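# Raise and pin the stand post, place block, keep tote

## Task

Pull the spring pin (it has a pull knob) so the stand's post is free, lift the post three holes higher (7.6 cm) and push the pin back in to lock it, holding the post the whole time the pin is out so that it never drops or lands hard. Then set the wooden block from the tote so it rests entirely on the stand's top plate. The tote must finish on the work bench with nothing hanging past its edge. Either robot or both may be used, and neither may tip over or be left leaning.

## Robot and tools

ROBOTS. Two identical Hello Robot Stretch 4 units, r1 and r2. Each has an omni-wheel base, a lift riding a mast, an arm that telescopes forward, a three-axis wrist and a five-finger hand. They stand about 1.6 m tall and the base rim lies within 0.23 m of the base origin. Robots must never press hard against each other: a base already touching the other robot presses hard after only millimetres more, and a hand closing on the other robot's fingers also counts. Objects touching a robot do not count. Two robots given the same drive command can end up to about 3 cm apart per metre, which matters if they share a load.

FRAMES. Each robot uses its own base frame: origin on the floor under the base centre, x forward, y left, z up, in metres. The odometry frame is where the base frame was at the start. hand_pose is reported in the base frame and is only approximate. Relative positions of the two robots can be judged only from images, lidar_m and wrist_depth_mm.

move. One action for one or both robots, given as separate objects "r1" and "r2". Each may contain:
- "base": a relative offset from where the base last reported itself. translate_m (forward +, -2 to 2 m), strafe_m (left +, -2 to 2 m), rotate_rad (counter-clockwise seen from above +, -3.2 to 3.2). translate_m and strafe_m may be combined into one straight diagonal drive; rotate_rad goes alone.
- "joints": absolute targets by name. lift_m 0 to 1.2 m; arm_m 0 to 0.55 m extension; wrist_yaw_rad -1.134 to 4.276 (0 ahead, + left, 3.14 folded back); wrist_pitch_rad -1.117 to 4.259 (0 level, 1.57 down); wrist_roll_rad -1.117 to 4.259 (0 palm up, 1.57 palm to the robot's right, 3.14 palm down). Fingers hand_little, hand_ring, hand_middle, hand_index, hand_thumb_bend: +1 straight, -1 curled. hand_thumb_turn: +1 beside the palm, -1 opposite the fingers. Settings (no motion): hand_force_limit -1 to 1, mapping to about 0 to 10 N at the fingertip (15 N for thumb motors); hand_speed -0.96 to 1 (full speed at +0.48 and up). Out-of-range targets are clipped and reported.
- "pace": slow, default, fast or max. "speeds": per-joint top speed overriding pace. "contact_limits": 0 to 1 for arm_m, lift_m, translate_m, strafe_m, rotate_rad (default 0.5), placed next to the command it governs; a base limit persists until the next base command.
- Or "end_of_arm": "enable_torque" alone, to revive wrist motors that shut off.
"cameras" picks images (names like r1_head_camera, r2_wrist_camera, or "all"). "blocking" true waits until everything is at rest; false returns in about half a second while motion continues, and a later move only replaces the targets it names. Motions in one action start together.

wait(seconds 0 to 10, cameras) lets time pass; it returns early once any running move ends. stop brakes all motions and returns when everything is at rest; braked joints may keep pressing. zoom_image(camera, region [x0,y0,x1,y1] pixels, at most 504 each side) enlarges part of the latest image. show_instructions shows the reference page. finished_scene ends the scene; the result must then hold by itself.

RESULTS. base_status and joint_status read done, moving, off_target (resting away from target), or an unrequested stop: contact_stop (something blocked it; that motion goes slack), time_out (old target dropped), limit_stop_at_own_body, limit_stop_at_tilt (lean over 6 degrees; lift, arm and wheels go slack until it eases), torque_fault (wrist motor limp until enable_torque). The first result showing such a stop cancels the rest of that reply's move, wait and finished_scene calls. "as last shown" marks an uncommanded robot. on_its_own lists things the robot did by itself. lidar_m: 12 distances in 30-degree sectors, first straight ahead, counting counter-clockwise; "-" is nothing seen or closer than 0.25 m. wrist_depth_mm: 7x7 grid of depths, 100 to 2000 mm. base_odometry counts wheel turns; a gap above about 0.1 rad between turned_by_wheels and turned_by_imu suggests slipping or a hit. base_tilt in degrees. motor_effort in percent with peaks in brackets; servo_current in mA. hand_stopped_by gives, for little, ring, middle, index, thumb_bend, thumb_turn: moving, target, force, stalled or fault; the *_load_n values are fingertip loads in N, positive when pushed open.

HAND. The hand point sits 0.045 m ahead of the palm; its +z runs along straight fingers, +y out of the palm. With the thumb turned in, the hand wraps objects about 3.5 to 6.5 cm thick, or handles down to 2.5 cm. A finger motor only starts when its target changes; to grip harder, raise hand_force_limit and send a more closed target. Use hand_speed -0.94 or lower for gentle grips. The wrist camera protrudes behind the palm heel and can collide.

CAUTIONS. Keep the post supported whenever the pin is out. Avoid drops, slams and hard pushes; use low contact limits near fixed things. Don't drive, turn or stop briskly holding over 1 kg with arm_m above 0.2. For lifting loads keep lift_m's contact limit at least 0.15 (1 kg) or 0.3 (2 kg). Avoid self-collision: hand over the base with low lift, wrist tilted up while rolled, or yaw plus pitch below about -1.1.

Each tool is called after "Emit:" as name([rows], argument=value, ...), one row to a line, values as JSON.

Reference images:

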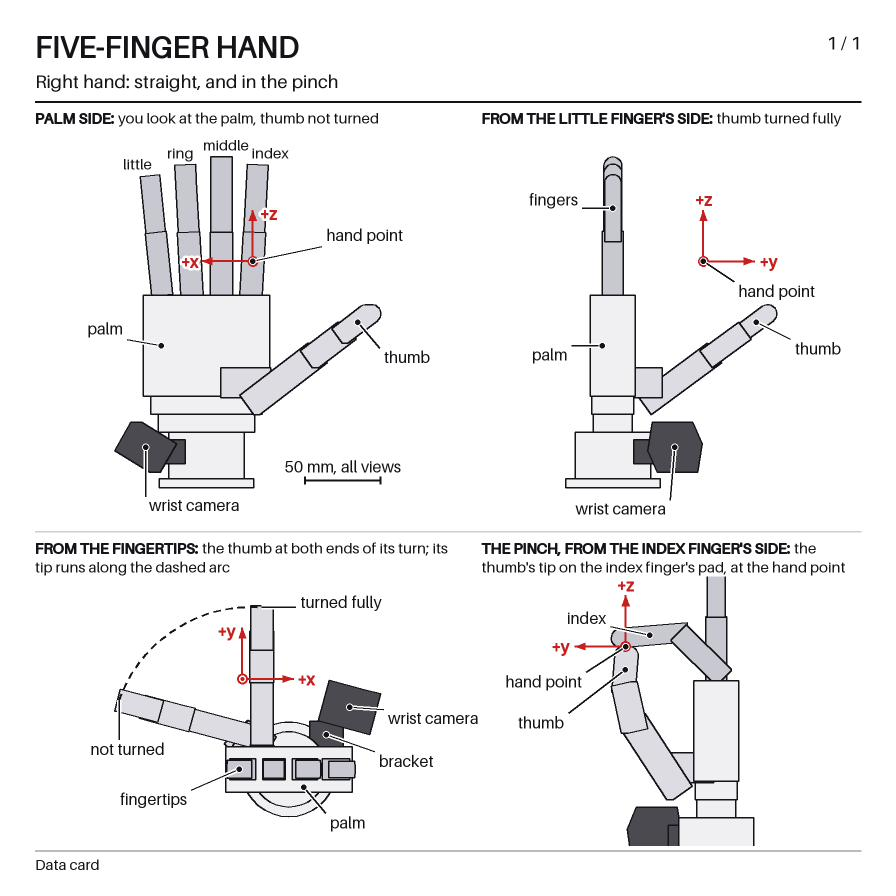

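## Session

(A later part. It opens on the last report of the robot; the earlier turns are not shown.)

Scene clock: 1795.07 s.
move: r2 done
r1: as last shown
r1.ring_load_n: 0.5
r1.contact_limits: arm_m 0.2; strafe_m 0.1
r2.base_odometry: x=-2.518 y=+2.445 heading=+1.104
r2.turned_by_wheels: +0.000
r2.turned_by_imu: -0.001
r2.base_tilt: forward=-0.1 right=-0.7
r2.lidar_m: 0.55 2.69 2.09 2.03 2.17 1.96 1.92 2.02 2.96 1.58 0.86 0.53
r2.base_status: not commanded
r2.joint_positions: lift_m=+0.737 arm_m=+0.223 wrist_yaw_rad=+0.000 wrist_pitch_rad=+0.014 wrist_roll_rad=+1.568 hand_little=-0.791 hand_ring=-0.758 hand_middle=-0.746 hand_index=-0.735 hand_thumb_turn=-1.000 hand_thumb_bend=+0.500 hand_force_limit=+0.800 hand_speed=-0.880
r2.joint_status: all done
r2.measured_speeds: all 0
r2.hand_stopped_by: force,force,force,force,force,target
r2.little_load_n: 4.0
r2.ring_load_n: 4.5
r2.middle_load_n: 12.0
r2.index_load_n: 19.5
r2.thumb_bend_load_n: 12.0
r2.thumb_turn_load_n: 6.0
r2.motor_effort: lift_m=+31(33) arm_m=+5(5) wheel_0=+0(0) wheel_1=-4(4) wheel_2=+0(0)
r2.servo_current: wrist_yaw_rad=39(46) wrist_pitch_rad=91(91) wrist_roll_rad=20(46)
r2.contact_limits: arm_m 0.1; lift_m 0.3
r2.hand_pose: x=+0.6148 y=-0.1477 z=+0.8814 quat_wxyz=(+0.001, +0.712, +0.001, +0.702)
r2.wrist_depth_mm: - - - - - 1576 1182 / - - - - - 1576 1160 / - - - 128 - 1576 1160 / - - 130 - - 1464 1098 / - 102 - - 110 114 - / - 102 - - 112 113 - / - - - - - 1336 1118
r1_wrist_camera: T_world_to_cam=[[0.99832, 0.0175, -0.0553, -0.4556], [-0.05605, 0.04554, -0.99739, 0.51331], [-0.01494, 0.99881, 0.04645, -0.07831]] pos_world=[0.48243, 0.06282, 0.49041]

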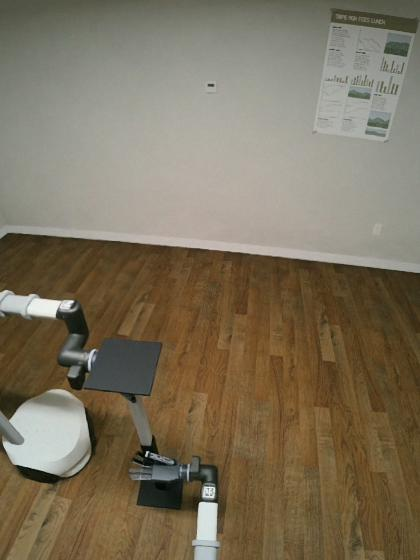

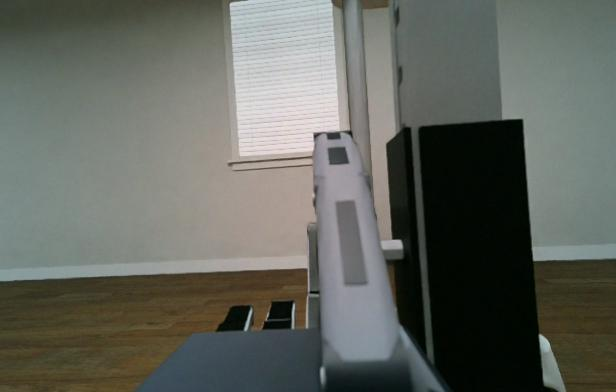

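Emit:
move(r2={"joints":{"lift_m":0.725},"speeds":{"lift_m":0.02},"contact_limits":{"lift_m":0.3}}, r1={"joints":{"hand_index":1.0,"hand_middle":1.0,"hand_thumb_bend":1.0}}, cameras=["r1_head_camera","r1_wrist_camera"])

Emit:
zoom_image(camera="r1_wrist_camera", region=[370, 0, 530, 140])

Emit:
zoom_image(camera="r1_head_camera", region=[125, 430, 165, 480])

Scene clock: 1814.07 s.
move: r1 done; r2 done
r1.base_odometry: x=+1.525 y=-0.053 heading=-0.762
r1.turned_by_wheels: +0.000
r1.turned_by_imu: +0.002
r1.base_tilt: forward=+0.0 right=-0.9
r1.lidar_m: 0.57 0.48 0.80 2.72 2.96 0.97 0.96 2.58 2.01 1.97 2.10 2.64
r1.base_status: not commanded
r1.joint_positions: lift_m=+0.257 arm_m=+0.217 wrist_yaw_rad=+1.567 wrist_pitch_rad=+0.004 wrist_roll_rad=+0.002 hand_little=+1.000 hand_ring=+1.000 hand_middle=+1.000 hand_index=+1.000 hand_thumb_turn=-1.000 hand_thumb_bend=+1.000 hand_force_limit=+0.800 hand_speed=-0.700
r1.joint_status: all done
r1.measured_speeds: all 0
r1.hand_stopped_by: target,target,target,target,target,target
r1.little_load_n: 0.0
r1.ring_load_n: 0.0
r1.middle_load_n: 0.5
r1.index_load_n: 0.0
r1.thumb_bend_load_n: 0.0
r1.thumb_turn_load_n: 0.0
r1.motor_effort: lift_m=+18(18) arm_m=+6(6) wheel_0=+3(3) wheel_1=-4(4) wheel_2=+3(3)
r1.servo_current: wrist_yaw_rad=39(59) wrist_pitch_rad=39(59) wrist_roll_rad=39(39)
r1.contact_limits: arm_m 0.2; strafe_m 0.1
r1.hand_pose: x=+0.5074 y=+0.2213 z=+0.4941 quat_wxyz=(+0.000, +0.002, +0.709, +0.706)
r1.wrist_depth_mm: - - - - 768 144 - / - - - - 145 143 - / - - - - 140 143 - / - - - - 144 - - / - - - - - - - / - 1863 1808 1921 - - 1430 / 1229 1229 - - - - 1025
r2.base_odometry: x=-2.518 y=+2.445 heading=+1.104
r2.turned_by_wheels: +0.000
r2.turned_by_imu: -0.001
r2.base_tilt: forward=-0.1 right=-0.7
r2.lidar_m: 0.56 2.71 2.09 2.05 2.19 1.99 1.92 2.00 2.98 1.57 0.87 0.54
r2.base_status: not commanded
r2.joint_positions: lift_m=+0.725 arm_m=+0.223 wrist_yaw_rad=+0.000 wrist_pitch_rad=+0.013 wrist_roll_rad=+1.568 hand_little=-0.791 hand_ring=-0.758 hand_middle=-0.746 hand_index=-0.735 hand_thumb_turn=-1.000 hand_thumb_bend=+0.500 hand_force_limit=+0.800 hand_speed=-0.880
r2.joint_status: all done
r2.measured_speeds: all 0
r2.hand_stopped_by: force,force,force,force,force,target
r2.little_load_n: 8.0
r2.ring_load_n: 6.0
r2.middle_load_n: 10.5
r2.index_load_n: 13.0
r2.thumb_bend_load_n: 14.0
r2.thumb_turn_load_n: 3.0
r2.motor_effort: lift_m=+15(31) arm_m=+5(5) wheel_0=+0(0) wheel_1=-4(5) wheel_2=+1(1)
r2.servo_current: wrist_yaw_rad=33(59) wrist_pitch_rad=78(98) wrist_roll_rad=39(52)
r2.contact_limits: arm_m 0.1; lift_m 0.3
r2.hand_pose: x=+0.6148 y=-0.1477 z=+0.8700 quat_wxyz=(+0.001, +0.712, +0.001, +0.702)
r2.wrist_depth_mm: - - - - - 1618 1182 / - - - - - 1618 1182 / - - - - - 1618 1182 / - - 127 - - 1576 1118 / - 102 - 106 110 112 - / - 103 - - - 112 - / - - - - - 1397 1160
r1_wrist_camera: T_world_to_cam=[[0.99832, 0.0175, -0.0553, -0.4556], [-0.05605, 0.04554, -0.99739, 0.51331], [-0.01494, 0.99881, 0.04645, -0.07831]] pos_world=[0.48243, 0.06282, 0.49041]

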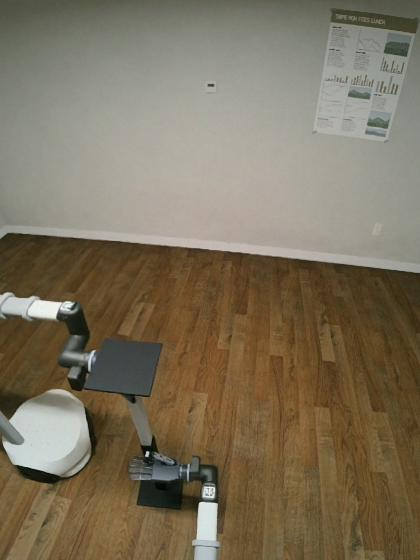

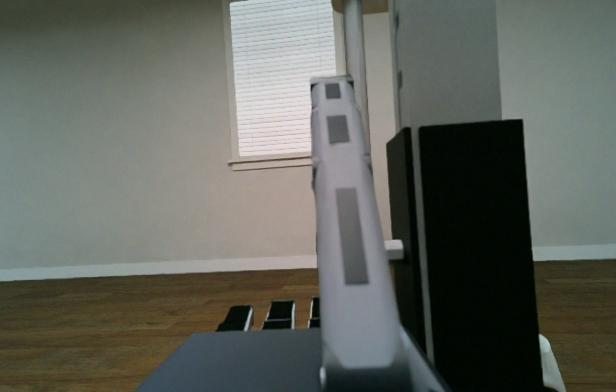

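Scaled by 3.150.

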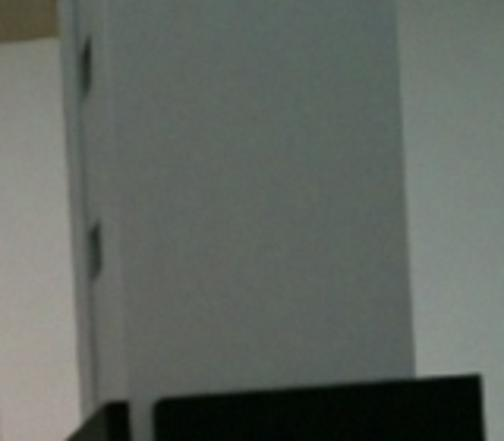

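Scaled by 10.080 from the camera's image (finer frame: 1200x1600).

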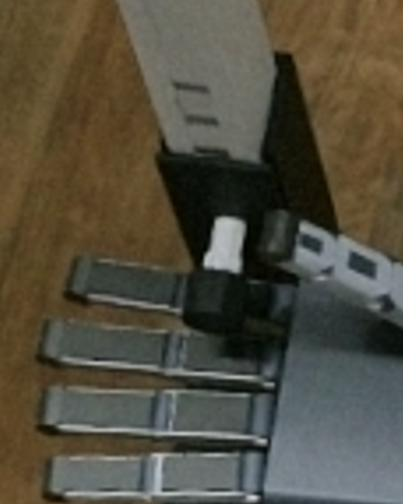

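Emit:
move(r2={"joints":{"lift_m":0.716},"speeds":{"lift_m":0.02},"contact_limits":{"lift_m":0.3}}, cameras=["r1_head_camera","r1_wrist_camera","r2_wrist_camera"])

Emit:
zoom_image(camera="r1_wrist_camera", region=[370, 0, 530, 140])

Emit:
zoom_image(camera="r1_wrist_camera", region=[370, 180, 430, 300])

Scene clock: 1834.47 s.
move: r2 done
r1: as last shown
r1.turned_by_imu: +0.001
r1.middle_load_n: 0.0
r1.contact_limits: arm_m 0.2; strafe_m 0.1
r2.base_odometry: x=-2.518 y=+2.445 heading=+1.104
r2.turned_by_wheels: +0.000
r2.turned_by_imu: -0.001
r2.base_tilt: forward=-0.1 right=-0.7
r2.lidar_m: 0.56 2.71 2.08 2.04 2.18 1.97 1.92 2.04 2.98 1.57 0.85 0.53
r2.base_status: not commanded
r2.joint_positions: lift_m=+0.717 arm_m=+0.223 wrist_yaw_rad=+0.000 wrist_pitch_rad=+0.002 wrist_roll_rad=+1.568 hand_little=-0.790 hand_ring=-0.758 hand_middle=-0.746 hand_index=-0.735 hand_thumb_turn=-1.000 hand_thumb_bend=+0.501 hand_force_limit=+0.800 hand_speed=-0.880
r2.joint_status: all done
r2.measured_speeds: all 0
r2.hand_stopped_by: force,force,force,force,force,target
r2.little_load_n: 19.5
r2.ring_load_n: 10.5
r2.middle_load_n: 8.0
r2.index_load_n: 5.5
r2.thumb_bend_load_n: 16.0
r2.thumb_turn_load_n: 0.0
r2.motor_effort: lift_m=+11(16) arm_m=+5(5) wheel_0=+0(0) wheel_1=-4(4) wheel_2=+0(1)
r2.servo_current: wrist_yaw_rad=39(46) wrist_pitch_rad=59(85) wrist_roll_rad=46(46)
r2.contact_limits: arm_m 0.1; lift_m 0.3
r2.hand_pose: x=+0.6152 y=-0.1477 z=+0.8637 quat_wxyz=(+0.001, +0.708, +0.001, +0.706)
r2.wrist_depth_mm: - - - - - 1808 1255 / - - - - - 1708 1229 / - - - 117 - 1708 1229 / - - 127 - - 1576 1160 / - 104 - 106 108 110 - / - 104 - - - 110 - / - - - - - 1464 1182
r1_wrist_camera: T_world_to_cam=[[0.99832, 0.0175, -0.0553, -0.4556], [-0.05605, 0.04554, -0.99739, 0.51331], [-0.01494, 0.99881, 0.04645, -0.07831]] pos_world=[0.48243, 0.06282, 0.49041]
r2_wrist_camera: T_world_to_cam=[[-0.04212, -0.02039, -0.99891, 0.90102], [-0.04496, 0.99882, -0.01849, 0.18004], [0.9981, 0.04413, -0.04299, -0.41079]] pos_world=[0.45605, -0.14333, 0.8857]

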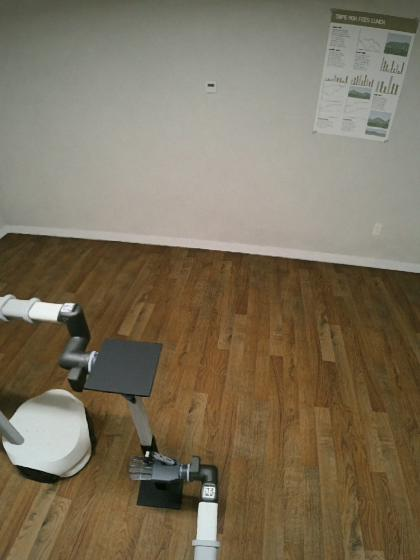

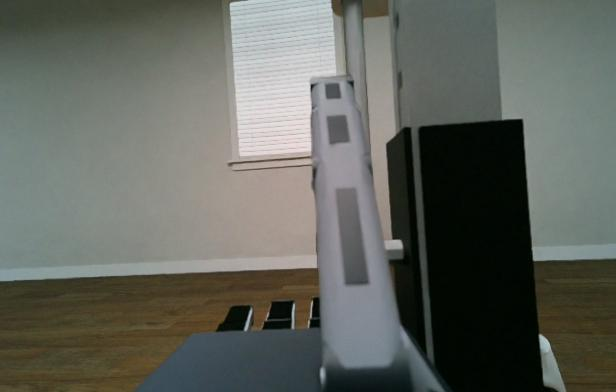

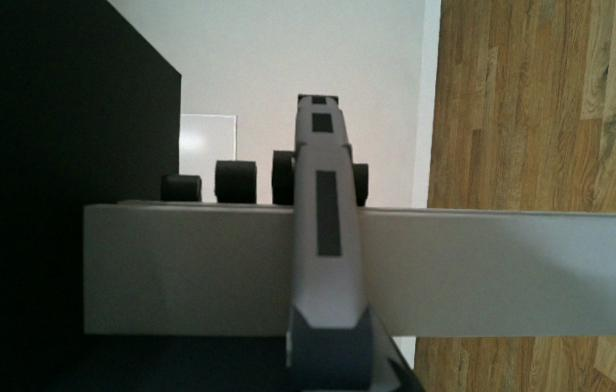

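Scaled by 3.150.

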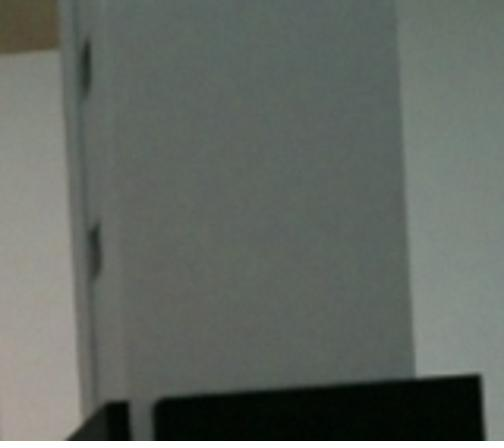

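Scaled by 4.200.

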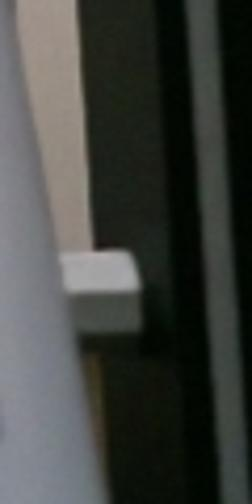

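Emit:
move(r2={"joints":{"lift_m":0.722},"speeds":{"lift_m":0.02},"contact_limits":{"lift_m":0.3}})

Emit:
move(r2={"joints":{"hand_speed":-0.8,"hand_little":0.3,"hand_ring":0.3,"hand_middle":0.3,"hand_index":0.3,"hand_thumb_bend":1.0}}, cameras=["r1_head_camera","r1_wrist_camera","r2_wrist_camera"])

Emit:
zoom_image(camera="r1_wrist_camera", region=[370, 0, 530, 140])

Scene clock: 1850.97 s.
move: r2 done
r1: as last shown
r1.middle_load_n: 0.5
r1.contact_limits: arm_m 0.2; strafe_m 0.1
r2.base_odometry: x=-2.518 y=+2.445 heading=+1.104
r2.turned_by_wheels: +0.000
r2.turned_by_imu: -0.001
r2.base_tilt: forward=-0.1 right=-0.7
r2.lidar_m: 0.55 2.72 2.07 2.03 2.19 1.96 1.91 2.01 2.95 1.56 0.87 0.53
r2.base_status: not commanded
r2.joint_positions: lift_m=+0.722 arm_m=+0.223 wrist_yaw_rad=+0.000 wrist_pitch_rad=+0.002 wrist_roll_rad=+1.568 hand_little=-0.790 hand_ring=-0.758 hand_middle=-0.746 hand_index=-0.735 hand_thumb_turn=-1.000 hand_thumb_bend=+0.501 hand_force_limit=+0.800 hand_speed=-0.880
r2.joint_status: all done
r2.measured_speeds: all 0
r2.hand_stopped_by: force,force,force,force,force,target
r2.little_load_n: 13.0
r2.ring_load_n: 8.0
r2.middle_load_n: 9.0
r2.index_load_n: 10.5
r2.thumb_bend_load_n: 14.5
r2.thumb_turn_load_n: 3.0
r2.motor_effort: lift_m=+20(23) arm_m=+5(5) wheel_0=+0(0) wheel_1=-4(4) wheel_2=+1(1)
r2.servo_current: wrist_yaw_rad=33(52) wrist_pitch_rad=52(59) wrist_roll_rad=39(52)
r2.contact_limits: arm_m 0.1; lift_m 0.3
r2.hand_pose: x=+0.6152 y=-0.1477 z=+0.8690 quat_wxyz=(+0.001, +0.708, +0.001, +0.706)
r2.wrist_depth_mm: - - - - - 1708 1205 / - - - - - 1708 1205 / - - - - - 1661 1205 / - - 127 - - 1537 1205 / - 103 - 106 109 111 - / - 103 - - - 111 - / - - - - - 1397 1160
pictures: none

Scene clock: 1853.40 s.
move: r2 done
r1: as last shown
r1.middle_load_n: 0.0
r1.contact_limits: arm_m 0.2; strafe_m 0.1
r2.base_odometry: x=-2.518 y=+2.445 heading=+1.104
r2.turned_by_wheels: +0.000
r2.turned_by_imu: -0.001
r2.base_tilt: forward=-0.1 right=-0.7
r2.lidar_m: 0.56 2.69 2.09 2.03 2.19 1.99 1.92 2.00 2.95 1.58 0.87 0.54
r2.base_status: not commanded
r2.joint_positions: lift_m=+0.722 arm_m=+0.223 wrist_yaw_rad=+0.000 wrist_pitch_rad=+0.002 wrist_roll_rad=+1.568 hand_little=+0.300 hand_ring=+0.300 hand_middle=+0.300 hand_index=+0.300 hand_thumb_turn=-1.000 hand_thumb_bend=+1.000 hand_force_limit=+0.800 hand_speed=-0.800
r2.joint_status: all done
r2.measured_speeds: all 0
r2.hand_stopped_by: target,target,target,target,target,target
r2.little_load_n: 0.0
r2.ring_load_n: 0.0
r2.middle_load_n: 0.0
r2.index_load_n: 0.0
r2.thumb_bend_load_n: 0.0
r2.thumb_turn_load_n: 0.5
r2.motor_effort: lift_m=+20(20) arm_m=+5(5) wheel_0=+0(1) wheel_1=-4(5) wheel_2=+0(1)
r2.servo_current: wrist_yaw_rad=26(52) wrist_pitch_rad=52(65) wrist_roll_rad=26(52)
r2.contact_limits: arm_m 0.1; lift_m 0.3
r2.hand_pose: x=+0.6152 y=-0.1477 z=+0.8690 quat_wxyz=(+0.001, +0.708, +0.001, +0.706)
r2.wrist_depth_mm: - - - - - 1661 1205 / - - - - - 1661 1205 / - - - - - 1661 1182 / - - 115 - - 1537 1138 / - 104 - 107 111 113 - / - 105 - - - 112 - / - - - - - 1430 1160
r1_wrist_camera: T_world_to_cam=[[0.99832, 0.0175, -0.0553, -0.4556], [-0.05605, 0.04554, -0.99739, 0.51331], [-0.01494, 0.99881, 0.04645, -0.07831]] pos_world=[0.48243, 0.06282, 0.49041]
r2_wrist_camera: T_world_to_cam=[[-0.04212, -0.02039, -0.99891, 0.90631], [-0.04496, 0.99882, -0.01849, 0.18014], [0.9981, 0.04413, -0.04299, -0.41056]] pos_world=[0.45605, -0.14333, 0.891]

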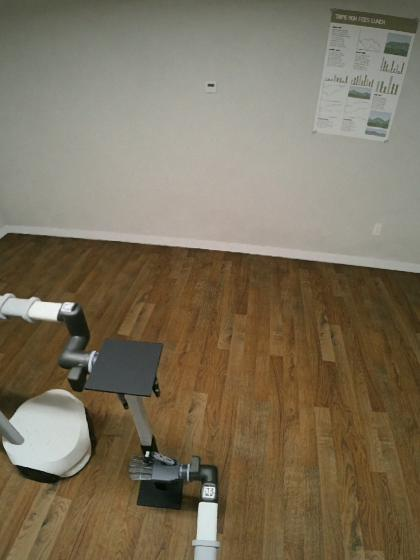

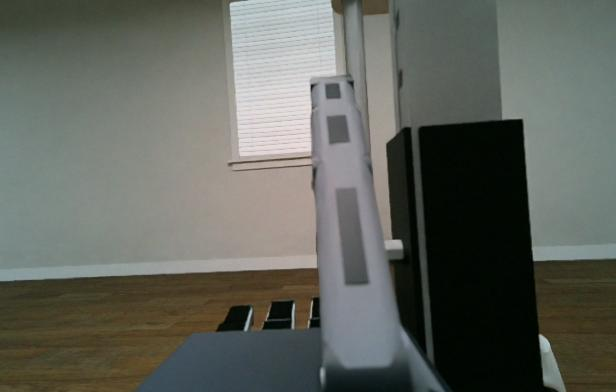

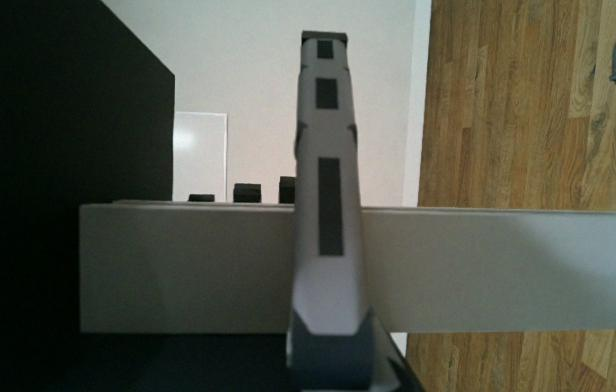

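Scaled by 3.150.

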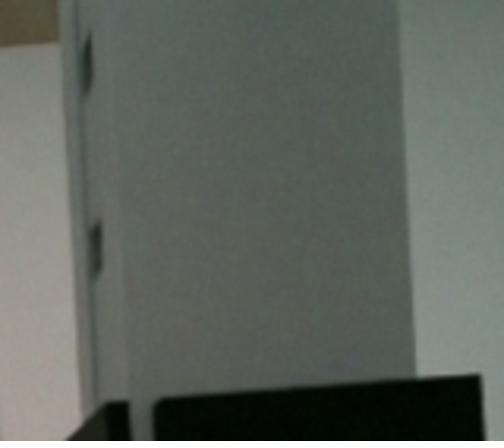

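Emit:
move(r2={"joints":{"lift_m":0.708,"hand_little":1,"hand_ring":1,"hand_middle":1,"hand_index":1},"speeds":{"lift_m":0.03},"contact_limits":{"lift_m":0.3}}, cameras=["r1_head_camera","r1_wrist_camera","r2_head_camera"])

Emit:
zoom_image(camera="r1_wrist_camera", region=[370, 0, 530, 140])

Scene clock: 1861.83 s.
move: r2 done
r1: as last shown
r1.turned_by_imu: +0.002
r1.contact_limits: arm_m 0.2; strafe_m 0.1
r2.base_odometry: x=-2.518 y=+2.445 heading=+1.104
r2.turned_by_wheels: +0.000
r2.turned_by_imu: -0.001
r2.base_tilt: forward=+0.0 right=-0.8
r2.lidar_m: 0.56 2.72 2.09 2.04 2.18 1.97 1.92 2.01 2.95 1.55 0.88 0.53
r2.base_status: not commanded
r2.joint_positions: lift_m=+0.708 arm_m=+0.223 wrist_yaw_rad=+0.000 wrist_pitch_rad=+0.002 wrist_roll_rad=+1.568 hand_little=+1.000 hand_ring=+1.000 hand_middle=+1.000 hand_index=+1.000 hand_thumb_turn=-1.000 hand_thumb_bend=+1.000 hand_force_limit=+0.800 hand_speed=-0.800
r2.joint_status: all done
r2.measured_speeds: all 0
r2.hand_stopped_by: target,target,target,target,target,target
r2.little_load_n: 0.0
r2.ring_load_n: 0.0
r2.middle_load_n: 0.0
r2.index_load_n: 0.0
r2.thumb_bend_load_n: 0.0
r2.thumb_turn_load_n: 0.5
r2.motor_effort: lift_m=+16(20) arm_m=+4(5) wheel_0=+0(0) wheel_1=-4(5) wheel_2=+0(1)
r2.servo_current: wrist_yaw_rad=33(52) wrist_pitch_rad=52(59) wrist_roll_rad=33(59)
r2.contact_limits: arm_m 0.1; lift_m 0.3
r2.hand_pose: x=+0.6152 y=-0.1477 z=+0.8553 quat_wxyz=(+0.001, +0.708, +0.001, +0.706)
r2.wrist_depth_mm: - - - - - 1661 1182 / - - - - - 1661 1182 / - - - - - 1618 1182 / - - - - - 1464 1118 / - 104 - 107 111 113 - / - 105 - - - 112 - / - - - - - 1366 1138
r1_wrist_camera: T_world_to_cam=[[0.99832, 0.0175, -0.0553, -0.4556], [-0.05605, 0.04554, -0.99739, 0.51331], [-0.01494, 0.99881, 0.04645, -0.07831]] pos_world=[0.48243, 0.06282, 0.49041]

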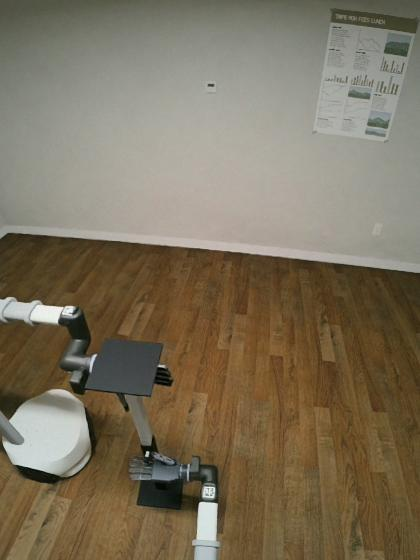

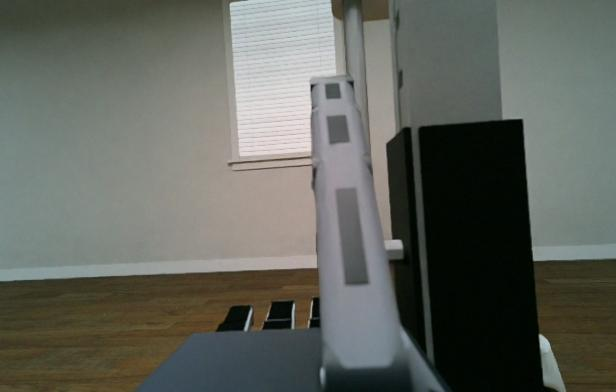

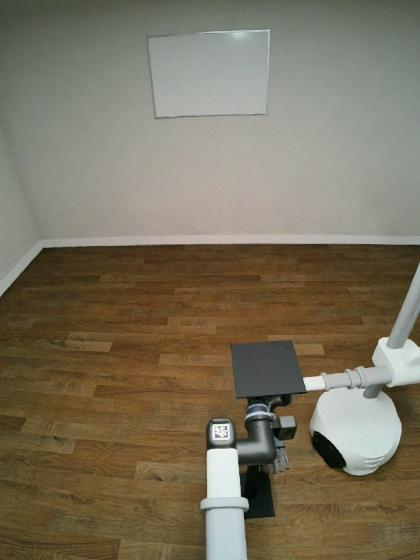

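Scaled by 3.150.

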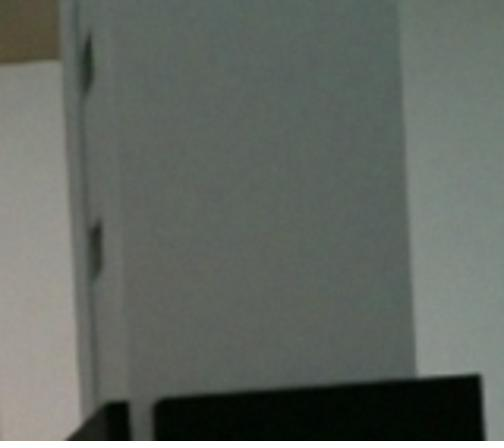

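Emit:
move(r2={"base":{"strafe_m":0.012},"pace":"slow","contact_limits":{"strafe_m":0.1}})

Emit:
move(r2={"base":{"translate_m":-0.12},"pace":"slow","contact_limits":{"translate_m":0.1}}, cameras=["r2_head_camera","r1_head_camera"])

Emit:
move(r1={"base":{"strafe_m":-0.08},"pace":"slow","contact_limits":{"strafe_m":0.1}}, cameras=["r1_head_camera","r1_wrist_camera"])

Scene clock: 1872.40 s.
move: r2 done
r1: as last shown
r1.contact_limits: arm_m 0.2; strafe_m 0.1
r1.wrist_depth_mm: - - - - 144 144 - / - - - - 788 143 - / - - - - 139 143 - / - - - - 142 - - / - - - - - - - / - 1863 1808 1863 - - 1464 / 1255 1229 - - - - 1025
r2.base_odometry: x=-2.528 y=+2.450 heading=+1.104
r2.turned_by_wheels: +0.000
r2.turned_by_imu: +0.001
r2.base_tilt: forward=+0.0 right=-0.7
r2.lidar_m: 0.56 2.71 2.05 2.02 2.18 1.96 1.93 2.00 2.96 1.59 0.87 0.54
r2.base_status: done
r2.joint_positions: lift_m=+0.708 arm_m=+0.223 wrist_yaw_rad=+0.000 wrist_pitch_rad=+0.002 wrist_roll_rad=+1.568 hand_little=+1.000 hand_ring=+1.000 hand_middle=+1.000 hand_index=+1.000 hand_thumb_turn=-1.000 hand_thumb_bend=+1.000 hand_force_limit=+0.800 hand_speed=-0.800
r2.joint_status: not commanded
r2.measured_speeds: all 0
r2.hand_stopped_by: target,target,target,target,target,target
r2.little_load_n: -0.5
r2.ring_load_n: 0.0
r2.middle_load_n: 0.0
r2.index_load_n: 0.0
r2.thumb_bend_load_n: 0.0
r2.thumb_turn_load_n: 0.0
r2.motor_effort: lift_m=+16(17) arm_m=+5(5) wheel_0=-6(11) wheel_1=+3(7) wheel_2=+0(5)
r2.servo_current: wrist_yaw_rad=46(52) wrist_pitch_rad=52(65) wrist_roll_rad=39(52)
r2.contact_limits: arm_m 0.1; lift_m 0.3; strafe_m 0.1
r2.hand_pose: x=+0.6152 y=-0.1477 z=+0.8553 quat_wxyz=(+0.001, +0.708, +0.001, +0.706)
r2.wrist_depth_mm: - - - - - 1618 1182 / - - - - - 1618 1205 / - - - - - 1618 1160 / 103 104 107 - - 113 - / - 105 - 108 111 113 - / - 108 129 120 - 1397 1160 / - - - - - 1397 1138
pictures: none

Scene clock: 1874.87 s.
move: r2 done
r1: as last shown
r1.turned_by_imu: +0.001
r1.thumb_bend_load_n: -0.5
r1.contact_limits: arm_m 0.2; strafe_m 0.1
r1.wrist_depth_mm: - - - - 144 143 - / - - - - 891 143 - / - - - - 140 143 - / - - - - 144 - - / - - - - - - - / - 1863 1756 1921 - - 1464 / 1229 1205 - - - - 1008
r2.base_odometry: x=-2.582 y=+2.343 heading=+1.104
r2.turned_by_wheels: +0.000
r2.turned_by_imu: -0.003
r2.base_tilt: forward=-0.2 right=-0.7
r2.lidar_m: 0.63 2.67 2.08 2.03 2.18 1.85 1.81 1.89 2.80 1.59 1.04 0.63
r2.base_status: done
r2.joint_positions: lift_m=+0.708 arm_m=+0.223 wrist_yaw_rad=+0.000 wrist_pitch_rad=+0.002 wrist_roll_rad=+1.568 hand_little=+1.000 hand_ring=+1.000 hand_middle=+1.000 hand_index=+1.000 hand_thumb_turn=-1.000 hand_thumb_bend=+1.000 hand_force_limit=+0.800 hand_speed=-0.800
r2.joint_status: not commanded
r2.measured_speeds: all 0
r2.hand_stopped_by: target,target,target,target,target,target
r2.little_load_n: 0.0
r2.ring_load_n: 0.0
r2.middle_load_n: 0.0
r2.index_load_n: 0.0
r2.thumb_bend_load_n: 0.0
r2.thumb_turn_load_n: 0.0
r2.motor_effort: lift_m=+17(17) arm_m=+5(5) wheel_0=-8(12) wheel_1=-4(7) wheel_2=+5(12)
r2.servo_current: wrist_yaw_rad=39(59) wrist_pitch_rad=52(65) wrist_roll_rad=39(52)
r2.contact_limits: arm_m 0.1; lift_m 0.3; translate_m 0.1
r2.hand_pose: x=+0.6152 y=-0.1477 z=+0.8553 quat_wxyz=(+0.001, +0.708, +0.001, +0.706)
r2.wrist_depth_mm: - - - - - 1618 484 / - - - - - 1661 469 / - - - - - 1618 1182 / - - 223 - - 236 240 / - - - - - 1499 1118 / - 127 130 - - 1499 1118 / - - - - - 1366 1138
pictures: r1_head_camera, r2_head_camera

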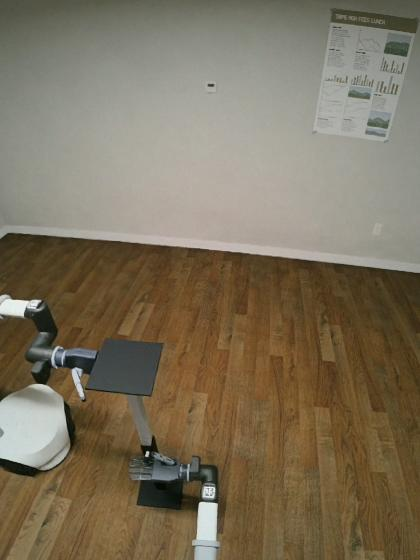

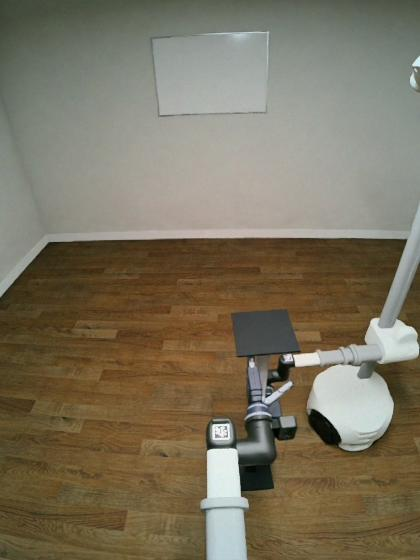

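Scene clock: 1876.80 s.
move: r1 done
r1.base_odometry: x=+1.470 y=-0.110 heading=-0.762
r1.turned_by_wheels: +0.000
r1.turned_by_imu: +0.002
r1.base_tilt: forward=+0.0 right=-0.9
r1.lidar_m: 2.60 0.50 0.72 2.81 1.25 0.98 0.98 2.47 1.92 1.88 2.03 2.65
r1.base_status: done
r1.joint_positions: lift_m=+0.257 arm_m=+0.217 wrist_yaw_rad=+1.567 wrist_pitch_rad=+0.004 wrist_roll_rad=+0.002 hand_little=+1.000 hand_ring=+1.000 hand_middle=+1.000 hand_index=+1.000 hand_thumb_turn=-1.000 hand_thumb_bend=+1.000 hand_force_limit=+0.800 hand_speed=-0.700
r1.joint_status: not commanded
r1.measured_speeds: all 0
r1.hand_stopped_by: target,target,target,target,target,target
r1.little_load_n: 0.0
r1.ring_load_n: 0.0
r1.middle_load_n: 0.0
r1.index_load_n: 0.0
r1.thumb_bend_load_n: 0.0
r1.thumb_turn_load_n: 0.0
r1.motor_effort: lift_m=+18(18) arm_m=+6(6) wheel_0=+3(7) wheel_1=-1(8) wheel_2=+0(3)
r1.servo_current: wrist_yaw_rad=46(65) wrist_pitch_rad=46(59) wrist_roll_rad=33(46)
r1.contact_limits: arm_m 0.2; strafe_m 0.1
r1.hand_pose: x=+0.5074 y=+0.2213 z=+0.4941 quat_wxyz=(+0.000, +0.002, +0.709, +0.706)
r1.wrist_depth_mm: - - - - 224 - - / - - - - 224 - - / - - - - 223 - - / - - - - - - - / - - - - - - - / - 1863 1863 1863 - 1618 1499 / 1255 1205 - - - - 1025
r2: as last shown
r2.turned_by_imu: -0.001
r2.lidar_m: 0.63 2.72 2.09 2.03 2.20 1.85 1.80 1.91 2.78 1.58 1.69 0.65
r2.motor_effort: lift_m=+17(17) arm_m=+5(5) wheel_0=-8(8) wheel_1=-4(4) wheel_2=+6(6)
r2.contact_limits: arm_m 0.1; lift_m 0.3; translate_m 0.1
r2.wrist_depth_mm: - - - - - 1618 1078 / - - - - - 1661 544 / - - - - - 1618 512 / - - 224 - - 236 240 / - - - - - 1499 1098 / - 127 130 - - 1499 1098 / - - - - - 1366 1160
r1_wrist_camera: T_world_to_cam=[[0.99832, 0.0176, -0.0552, -0.45566], [-0.05595, 0.04554, -0.99739, 0.51327], [-0.01504, 0.99881, 0.04645, -0.07827]] pos_world=[0.48243, 0.06282, 0.49041]

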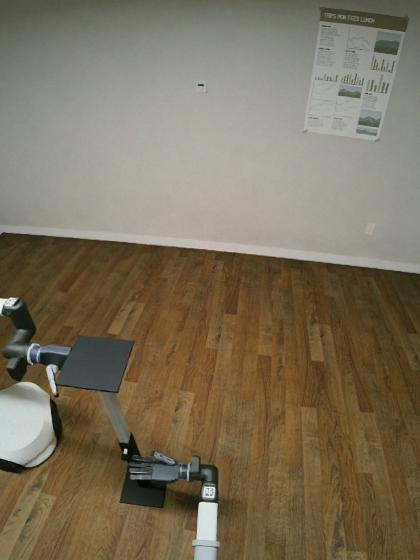

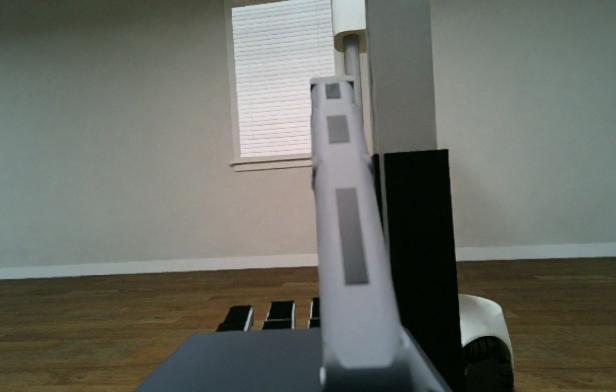

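Emit:
move(r1={"base":{"translate_m":-0.25},"contact_limits":{"translate_m":0.2}}, r2={"base":{"translate_m":-0.3},"contact_limits":{"translate_m":0.2}})

Emit:
move(r1={"base":{"rotate_rad":1.492},"joints":{"arm_m":0.05,"lift_m":0.95,"wrist_yaw_rad":0,"wrist_roll_rad":0},"pace":"default"}, cameras=["r1_head_camera","r1_head_left_camera"])

Scene clock: 1931.43 s.
move: r1 done; r2 done
r1.base_odometry: x=+1.289 y=+0.062 heading=-0.763
r1.turned_by_wheels: +0.000
r1.turned_by_imu: +0.000
r1.base_tilt: forward=+0.0 right=-0.9
r1.lidar_m: 2.85 0.76 1.11 2.83 0.95 0.74 0.85 2.43 1.90 1.86 2.00 2.90
r1.base_status: done
r1.joint_positions: lift_m=+0.257 arm_m=+0.217 wrist_yaw_rad=+1.568 wrist_pitch_rad=+0.004 wrist_roll_rad=+0.002 hand_little=+1.000 hand_ring=+1.000 hand_middle=+1.000 hand_index=+1.000 hand_thumb_turn=-1.000 hand_thumb_bend=+1.000 hand_force_limit=+0.800 hand_speed=-0.700
r1.joint_status: not commanded
r1.measured_speeds: all 0
r1.hand_stopped_by: target,target,target,target,target,target
r1.little_load_n: 0.0
r1.ring_load_n: 0.0
r1.middle_load_n: 0.0
r1.index_load_n: 0.0
r1.thumb_bend_load_n: 0.0
r1.thumb_turn_load_n: 0.0
r1.motor_effort: lift_m=+18(18) arm_m=+5(6) wheel_0=-3(7) wheel_1=-2(9) wheel_2=+0(10)
r1.servo_current: wrist_yaw_rad=39(65) wrist_pitch_rad=33(59) wrist_roll_rad=39(46)
r1.contact_limits: arm_m 0.2; translate_m 0.2
r1.hand_pose: x=+0.5073 y=+0.2213 z=+0.4941 quat_wxyz=(+0.000, +0.002, +0.709, +0.706)
r1.wrist_depth_mm: - - - - - 1205 - / - - - - - - - / - - - - - - - / - - - - - - - / - - - - - - - / - 1921 1756 1921 - - 1430 / 1281 1205 - - - - 1025
r2.base_odometry: x=-2.717 y=+2.075 heading=+1.103
r2.turned_by_wheels: +0.000
r2.turned_by_imu: +0.000
r2.base_tilt: forward=-0.1 right=-0.7
r2.lidar_m: 0.91 2.75 2.09 2.05 2.01 1.56 1.50 1.59 2.33 1.64 1.65 1.09
r2.base_status: done
r2.joint_positions: lift_m=+0.708 arm_m=+0.223 wrist_yaw_rad=+0.000 wrist_pitch_rad=+0.002 wrist_roll_rad=+1.568 hand_little=+1.000 hand_ring=+1.000 hand_middle=+1.000 hand_index=+1.000 hand_thumb_turn=-1.000 hand_thumb_bend=+1.000 hand_force_limit=+0.800 hand_speed=-0.800
r2.joint_status: not commanded
r2.measured_speeds: all 0
r2.hand_stopped_by: target,target,target,target,target,target
r2.little_load_n: 0.0
r2.ring_load_n: 0.0
r2.middle_load_n: 0.0
r2.index_load_n: 0.0
r2.thumb_bend_load_n: 0.0
r2.thumb_turn_load_n: 0.0
r2.motor_effort: lift_m=+17(17) arm_m=+5(5) wheel_0=-3(13) wheel_1=-2(8) wheel_2=+2(14)
r2.servo_current: wrist_yaw_rad=39(52) wrist_pitch_rad=52(59) wrist_roll_rad=39(52)
r2.contact_limits: arm_m 0.1; lift_m 0.3; translate_m 0.2
r2.hand_pose: x=+0.6152 y=-0.1477 z=+0.8553 quat_wxyz=(+0.001, +0.708, +0.001, +0.706)
r2.wrist_depth_mm: - - - - - 788 1042 / - - - - - 1576 1182 / - - - - - 1618 1138 / - - - - - 1537 1118 / - - - - - 1499 1182 / - - 140 - - 1464 1118 / - - - - - 1366 1138
pictures: none

Scene clock: 1935.03 s.
move: r1 done
r1.base_odometry: x=+1.289 y=+0.062 heading=+0.729
r1.turned_by_wheels: +1.492
r1.turned_by_imu: +1.504
r1.base_tilt: forward=+0.0 right=-0.9
r1.lidar_m: 2.83 1.03 0.75 0.73 2.59 1.92 1.84 1.95 2.69 2.88 0.75 1.02
r1.base_status: done
r1.joint_positions: lift_m=+0.950 arm_m=+0.050 wrist_yaw_rad=+0.003 wrist_pitch_rad=+0.004 wrist_roll_rad=+0.002 hand_little=+1.000 hand_ring=+1.000 hand_middle=+1.000 hand_index=+1.000 hand_thumb_turn=-1.000 hand_thumb_bend=+1.000 hand_force_limit=+0.800 hand_speed=-0.700
r1.joint_status: all done
r1.measured_speeds: all 0
r1.hand_stopped_by: target,target,target,target,target,target
r1.little_load_n: 0.0
r1.ring_load_n: 0.0
r1.middle_load_n: 0.0
r1.index_load_n: 0.0
r1.thumb_bend_load_n: 0.0
r1.thumb_turn_load_n: 0.0
r1.motor_effort: lift_m=+22(30) arm_m=-6(9) wheel_0=-3(8) wheel_1=-2(9) wheel_2=+0(9)
r1.servo_current: wrist_yaw_rad=46(130) wrist_pitch_rad=46(52) wrist_roll_rad=39(59)
r1.hand_pose: x=+0.4431 y=-0.1177 z=+1.1872 quat_wxyz=(+0.498, +0.501, +0.501, +0.500)
r1.wrist_depth_mm: - - - - - - 1008 / - - - - - - - / - - - - - - - / - - - - - - - / - - - - - - - / - - - - - - - / - - - - - - -
r2: as last shown
r2.turned_by_imu: -0.001
r2.lidar_m: 0.90 2.74 2.10 2.06 2.03 1.54 1.49 1.57 2.33 1.64 1.19 1.12
r2.little_load_n: -0.5
r2.thumb_turn_load_n: 0.5
r2.motor_effort: lift_m=+17(17) arm_m=+5(5) wheel_0=-4(4) wheel_1=-2(3) wheel_2=+3(3)
r2.contact_limits: arm_m 0.1; lift_m 0.3; translate_m 0.2
r2.wrist_depth_mm: - - - - - 1618 1182 / - - - - - 1618 1182 / - - - - - 1618 1118 / - - - - - 1537 1098 / - - - - - 1499 1160 / - - 140 - - 1464 1098 / - - - - - 1397 1138

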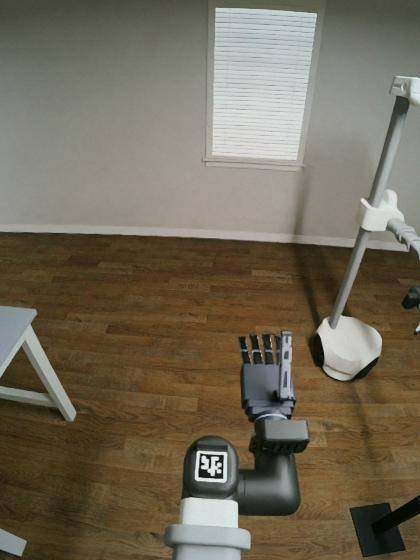

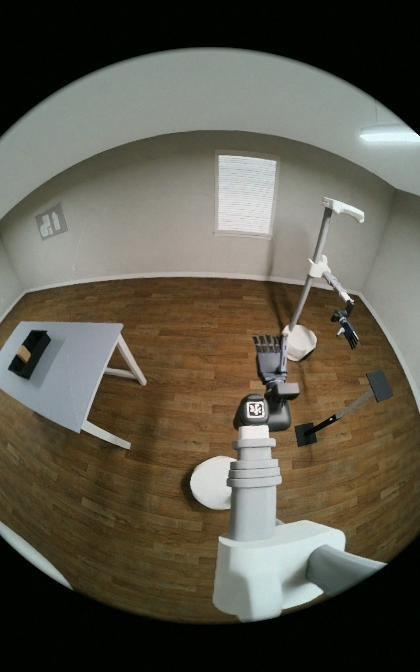

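Emit:
move(r1={"base":{"translate_m":-0.38},"contact_limits":{"translate_m":0.2}})

Emit:
move(r1={"base":{"strafe_m":1.45},"contact_limits":{"strafe_m":0.2},"pace":"default"}, cameras=["r1_head_camera","r1_head_left_camera"])

Scene clock: 1947.13 s.
move: r1 done
r1.base_odometry: x=+1.006 y=-0.191 heading=+0.729
r1.turned_by_wheels: +0.000
r1.turned_by_imu: +0.006
r1.base_tilt: forward=+0.1 right=-0.9
r1.lidar_m: 3.20 1.05 0.89 2.07 2.08 1.52 1.47 1.55 2.15 2.88 0.95 0.98
r1.base_status: done
r1.joint_positions: lift_m=+0.950 arm_m=+0.050 wrist_yaw_rad=+0.002 wrist_pitch_rad=+0.004 wrist_roll_rad=+0.002 hand_little=+1.000 hand_ring=+1.000 hand_middle=+1.000 hand_index=+1.000 hand_thumb_turn=-1.000 hand_thumb_bend=+1.000 hand_force_limit=+0.800 hand_speed=-0.700
r1.joint_status: not commanded
r1.measured_speeds: all 0
r1.hand_stopped_by: target,target,target,target,target,target
r1.little_load_n: 0.0
r1.ring_load_n: 0.0
r1.middle_load_n: 0.0
r1.index_load_n: 0.0
r1.thumb_bend_load_n: 0.0
r1.thumb_turn_load_n: 0.0
r1.motor_effort: lift_m=+22(23) arm_m=-6(6) wheel_0=-1(7) wheel_1=+0(9) wheel_2=+0(11)
r1.servo_current: wrist_yaw_rad=52(72) wrist_pitch_rad=26(52) wrist_roll_rad=33(39)
r1.contact_limits: translate_m 0.2
r1.hand_pose: x=+0.4430 y=-0.1178 z=+1.1873 quat_wxyz=(+0.498, +0.501, +0.501, +0.500)
r1.wrist_depth_mm: - - - - - - - / - - - - - - - / - - - - - - - / - - - - - - - / - - - - - - - / - - - - - - - / - - - - - - -
r2: as last shown
r2.turned_by_imu: -0.002
r2.lidar_m: 0.89 2.74 2.09 2.05 2.02 1.56 1.50 1.57 2.32 1.65 1.66 1.44
r2.little_load_n: 0.0
r2.thumb_turn_load_n: 0.0
r2.contact_limits: arm_m 0.1; lift_m 0.3; translate_m 0.2
pictures: none

Scene clock: 1953.30 s.
move: r1 done
r1.base_odometry: x=+0.039 y=+0.891 heading=+0.729
r1.turned_by_wheels: +0.000
r1.turned_by_imu: +0.000
r1.base_tilt: forward=+0.1 right=-0.8
r1.lidar_m: 0.50 0.54 0.75 4.43 2.01 1.52 1.44 1.53 2.14 4.32 0.72 0.55
r1.base_status: done
r1.joint_positions: lift_m=+0.950 arm_m=+0.050 wrist_yaw_rad=+0.002 wrist_pitch_rad=+0.004 wrist_roll_rad=+0.002 hand_little=+1.000 hand_ring=+1.000 hand_middle=+1.000 hand_index=+1.000 hand_thumb_turn=-1.000 hand_thumb_bend=+1.000 hand_force_limit=+0.800 hand_speed=-0.700
r1.joint_status: not commanded
r1.measured_speeds: all 0
r1.hand_stopped_by: target,target,target,target,target,target
r1.little_load_n: 0.0
r1.ring_load_n: 0.0
r1.middle_load_n: 0.0
r1.index_load_n: 0.0
r1.thumb_bend_load_n: -0.5
r1.thumb_turn_load_n: 0.0
r1.motor_effort: lift_m=+22(22) arm_m=-6(6) wheel_0=+1(10) wheel_1=+1(11) wheel_2=+2(3)
r1.servo_current: wrist_yaw_rad=46(65) wrist_pitch_rad=46(52) wrist_roll_rad=26(39)
r1.contact_limits: strafe_m 0.2
r1.hand_pose: x=+0.4430 y=-0.1178 z=+1.1873 quat_wxyz=(+0.498, +0.501, +0.501, +0.500)
r1.wrist_depth_mm: - - - - - - - / - - - - - - - / - - - - - - - / - - - - - - - / - - - - - - - / - - - - - - - / - - - - - - -
r2: as last shown
r2.lidar_m: 0.91 2.73 2.11 2.06 1.99 1.55 1.50 1.58 2.31 1.65 1.64 3.31
r2.contact_limits: arm_m 0.1; lift_m 0.3; translate_m 0.2

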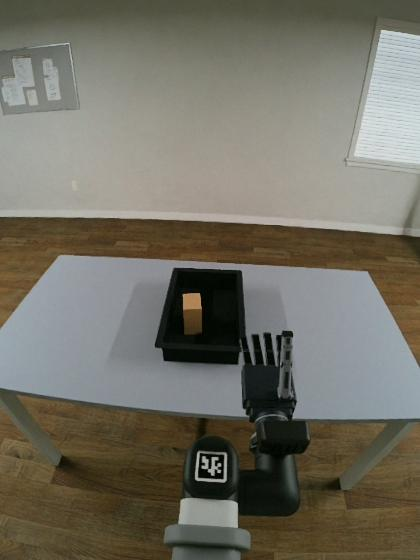

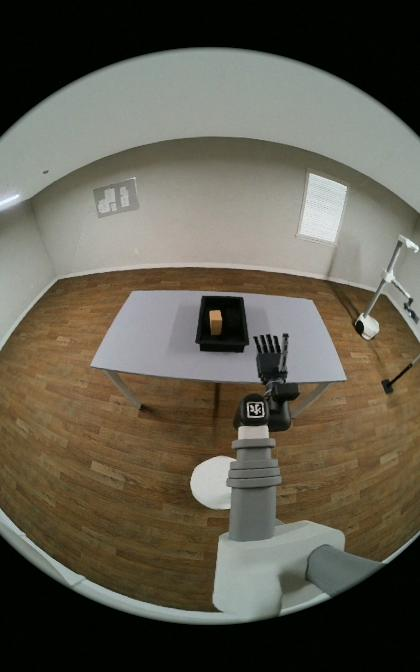

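Emit:
zoom_image(camera="r1_head_camera", region=[130, 250, 270, 380])

Scaled by 3.600 from the camera's image (finer frame: 1200x1600).

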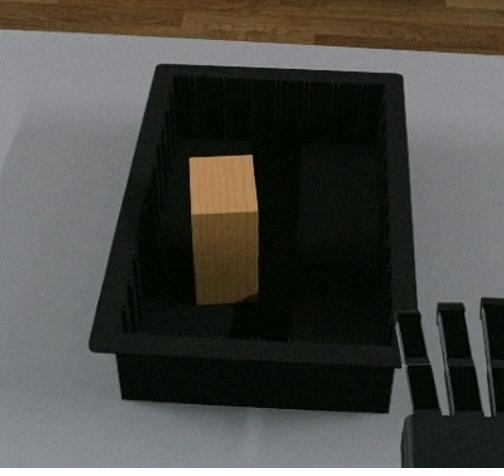

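Emit:
move(r1={"joints":{"lift_m":1.12,"wrist_roll_rad":1.57,"wrist_pitch_rad":1.57,"hand_speed":-0.2}}, cameras=["r1_head_camera","r1_wrist_camera"])

Scene clock: 2090.23 s.
move: r1 done
r1.base_odometry: x=+0.039 y=+0.891 heading=+0.729
r1.turned_by_wheels: +0.000
r1.turned_by_imu: +0.002
r1.base_tilt: forward=+0.0 right=-0.9
r1.lidar_m: 0.50 0.51 0.75 4.43 2.03 1.53 1.44 1.54 2.12 4.32 0.73 0.52
r1.base_status: not commanded
r1.joint_positions: lift_m=+1.120 arm_m=+0.050 wrist_yaw_rad=+0.002 wrist_pitch_rad=+1.566 wrist_roll_rad=+1.568 hand_little=+1.000 hand_ring=+1.000 hand_middle=+1.000 hand_index=+1.000 hand_thumb_turn=-1.000 hand_thumb_bend=+1.000 hand_force_limit=+0.800 hand_speed=-0.200
r1.joint_status: all done
r1.measured_speeds: all 0
r1.hand_stopped_by: target,target,target,target,target,target
r1.little_load_n: 0.0
r1.ring_load_n: 0.0
r1.middle_load_n: 0.0
r1.index_load_n: 0.0
r1.thumb_bend_load_n: 0.0
r1.thumb_turn_load_n: 0.0
r1.motor_effort: lift_m=+23(28) arm_m=-6(6) wheel_0=+1(1) wheel_1=+1(1) wheel_2=+1(1)
r1.servo_current: wrist_yaw_rad=46(65) wrist_pitch_rad=26(85) wrist_roll_rad=33(91)
r1.contact_limits: strafe_m 0.2
r1.hand_pose: x=+0.1917 y=-0.1478 z=+1.0764 quat_wxyz=(+0.000, +1.000, +0.003, +0.002)
r1.wrist_depth_mm: - 1255 1229 1255 1229 1255 1205 / - 1255 1255 1229 1229 1205 1229 / - 1255 1255 1229 - 1229 1205 / - 1281 1229 1229 - 1229 1205 / - 1255 1229 1255 - 1205 452 / - 1229 1229 1205 - 1205 1182 / - 1229 - - - - 1182
r2: as last shown
r2.turned_by_imu: -0.001
r2.contact_limits: arm_m 0.1; lift_m 0.3; translate_m 0.2
r1_wrist_camera: T_world_to_cam=[[-0.99855, 0.04747, -0.02555, 0.2534], [0.04869, 0.99761, -0.04909, 0.19308], [0.02316, -0.05026, -0.99847, 1.22093]] pos_world=[0.21535, -0.14328, 1.23501]

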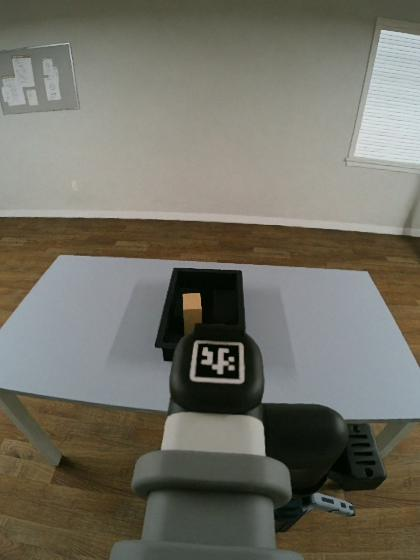

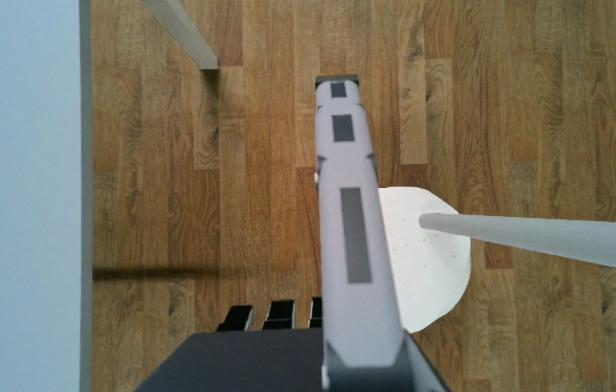

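Emit:
move(r1={"base":{"translate_m":0.24,"strafe_m":0.24},"contact_limits":{"translate_m":0.15,"strafe_m":0.15},"pace":"default"}, cameras=["r1_head_camera","r1_head_left_camera"])

Emit:
zoom_image(camera="r1_head_camera", region=[150, 270, 290, 440])

r1: "contact_limits": translate_m and strafe_m are given together and make one move, which takes one limit: state it under one of them only
Scene clock: 2125.57 s.
r1.base_odometry: x=+0.039 y=+0.891 heading=+0.729
r1.turned_by_wheels: +0.000
r1.turned_by_imu: +0.001
r1.base_tilt: forward=+0.1 right=-0.9
r1.lidar_m: 0.51 0.54 0.74 4.43 2.03 1.52 1.44 1.54 2.13 4.31 0.74 0.52
r1.base_status: not commanded
r1.joint_positions: lift_m=+1.120 arm_m=+0.050 wrist_yaw_rad=+0.002 wrist_pitch_rad=+1.566 wrist_roll_rad=+1.568 hand_little=+1.000 hand_ring=+1.000 hand_middle=+1.000 hand_index=+1.000 hand_thumb_turn=-1.000 hand_thumb_bend=+1.000 hand_force_limit=+0.800 hand_speed=-0.200
r1.joint_status: all done
r1.measured_speeds: all 0
r1.hand_stopped_by: target,target,target,target,target,target
r1.little_load_n: 0.0
r1.ring_load_n: 0.0
r1.middle_load_n: 0.0
r1.index_load_n: 0.0
r1.thumb_bend_load_n: 0.0
r1.thumb_turn_load_n: 0.0
r1.motor_effort: lift_m=+23(28) arm_m=-5(6) wheel_0=+1(1) wheel_1=+1(1) wheel_2=+1(1)
r1.servo_current: wrist_yaw_rad=13(65) wrist_pitch_rad=46(85) wrist_roll_rad=33(91)
r1.contact_limits: strafe_m 0.2
r1.hand_pose: x=+0.1917 y=-0.1478 z=+1.0764 quat_wxyz=(+0.000, +1.000, +0.003, +0.002)
r1.wrist_depth_mm: - 1281 1281 1255 1255 1229 1205 / - 1281 1255 1229 1229 1229 1229 / - 1281 1229 1229 - 1205 1205 / - 1229 1255 1255 - 1182 1182 / - 1229 1255 1229 - 1205 455 / - 1229 1229 1229 - 1160 1182 / - 1205 - - - - 1182
r2.base_odometry: x=-2.717 y=+2.075 heading=+1.103
r2.turned_by_wheels: +0.000
r2.turned_by_imu: -0.001
r2.base_tilt: forward=+0.0 right=-0.8
r2.lidar_m: 0.90 2.75 2.10 2.05 2.01 1.54 1.51 1.56 2.33 1.62 1.64 3.32
r2.base_status: not commanded
r2.joint_positions: lift_m=+0.708 arm_m=+0.223 wrist_yaw_rad=+0.000 wrist_pitch_rad=+0.002 wrist_roll_rad=+1.568 hand_little=+1.000 hand_ring=+1.000 hand_middle=+1.000 hand_index=+1.000 hand_thumb_turn=-1.000 hand_thumb_bend=+1.000 hand_force_limit=+0.800 hand_speed=-0.800
r2.joint_status: not commanded
r2.measured_speeds: all 0
r2.hand_stopped_by: target,target,target,target,target,target
r2.little_load_n: 0.0
r2.ring_load_n: 0.0
r2.middle_load_n: 0.0
r2.index_load_n: 0.0
r2.thumb_bend_load_n: 0.0
r2.thumb_turn_load_n: 0.5
r2.motor_effort: lift_m=+17(17) arm_m=+5(5) wheel_0=-3(4) wheel_1=-2(3) wheel_2=+3(3)
r2.servo_current: wrist_yaw_rad=39(52) wrist_pitch_rad=52(59) wrist_roll_rad=39(52)
r2.contact_limits: arm_m 0.1; lift_m 0.3; translate_m 0.2
r2.hand_pose: x=+0.6152 y=-0.1477 z=+0.8553 quat_wxyz=(+0.001, +0.708, +0.001, +0.706)
r2.wrist_depth_mm: - - - - - 1618 1182 / - - - - - 1618 1182 / - - - - - 1618 1138 / - - - - - 1499 1118 / - - - - - 1499 1160 / - - 140 - - 1464 1118 / - - - - - 1397 1138
pictures: none

Scaled by 2.965 from the camera's image (finer frame: 1200x1600).
This view is cut from an older image: the scene may have changed since it was taken.

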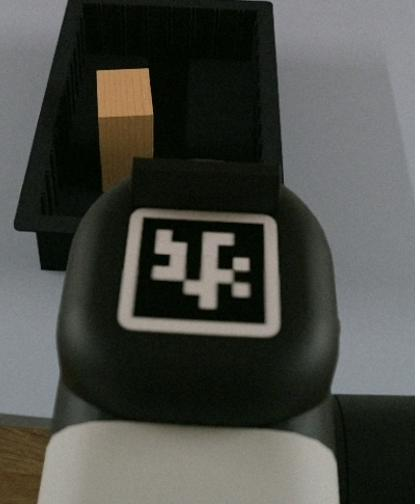

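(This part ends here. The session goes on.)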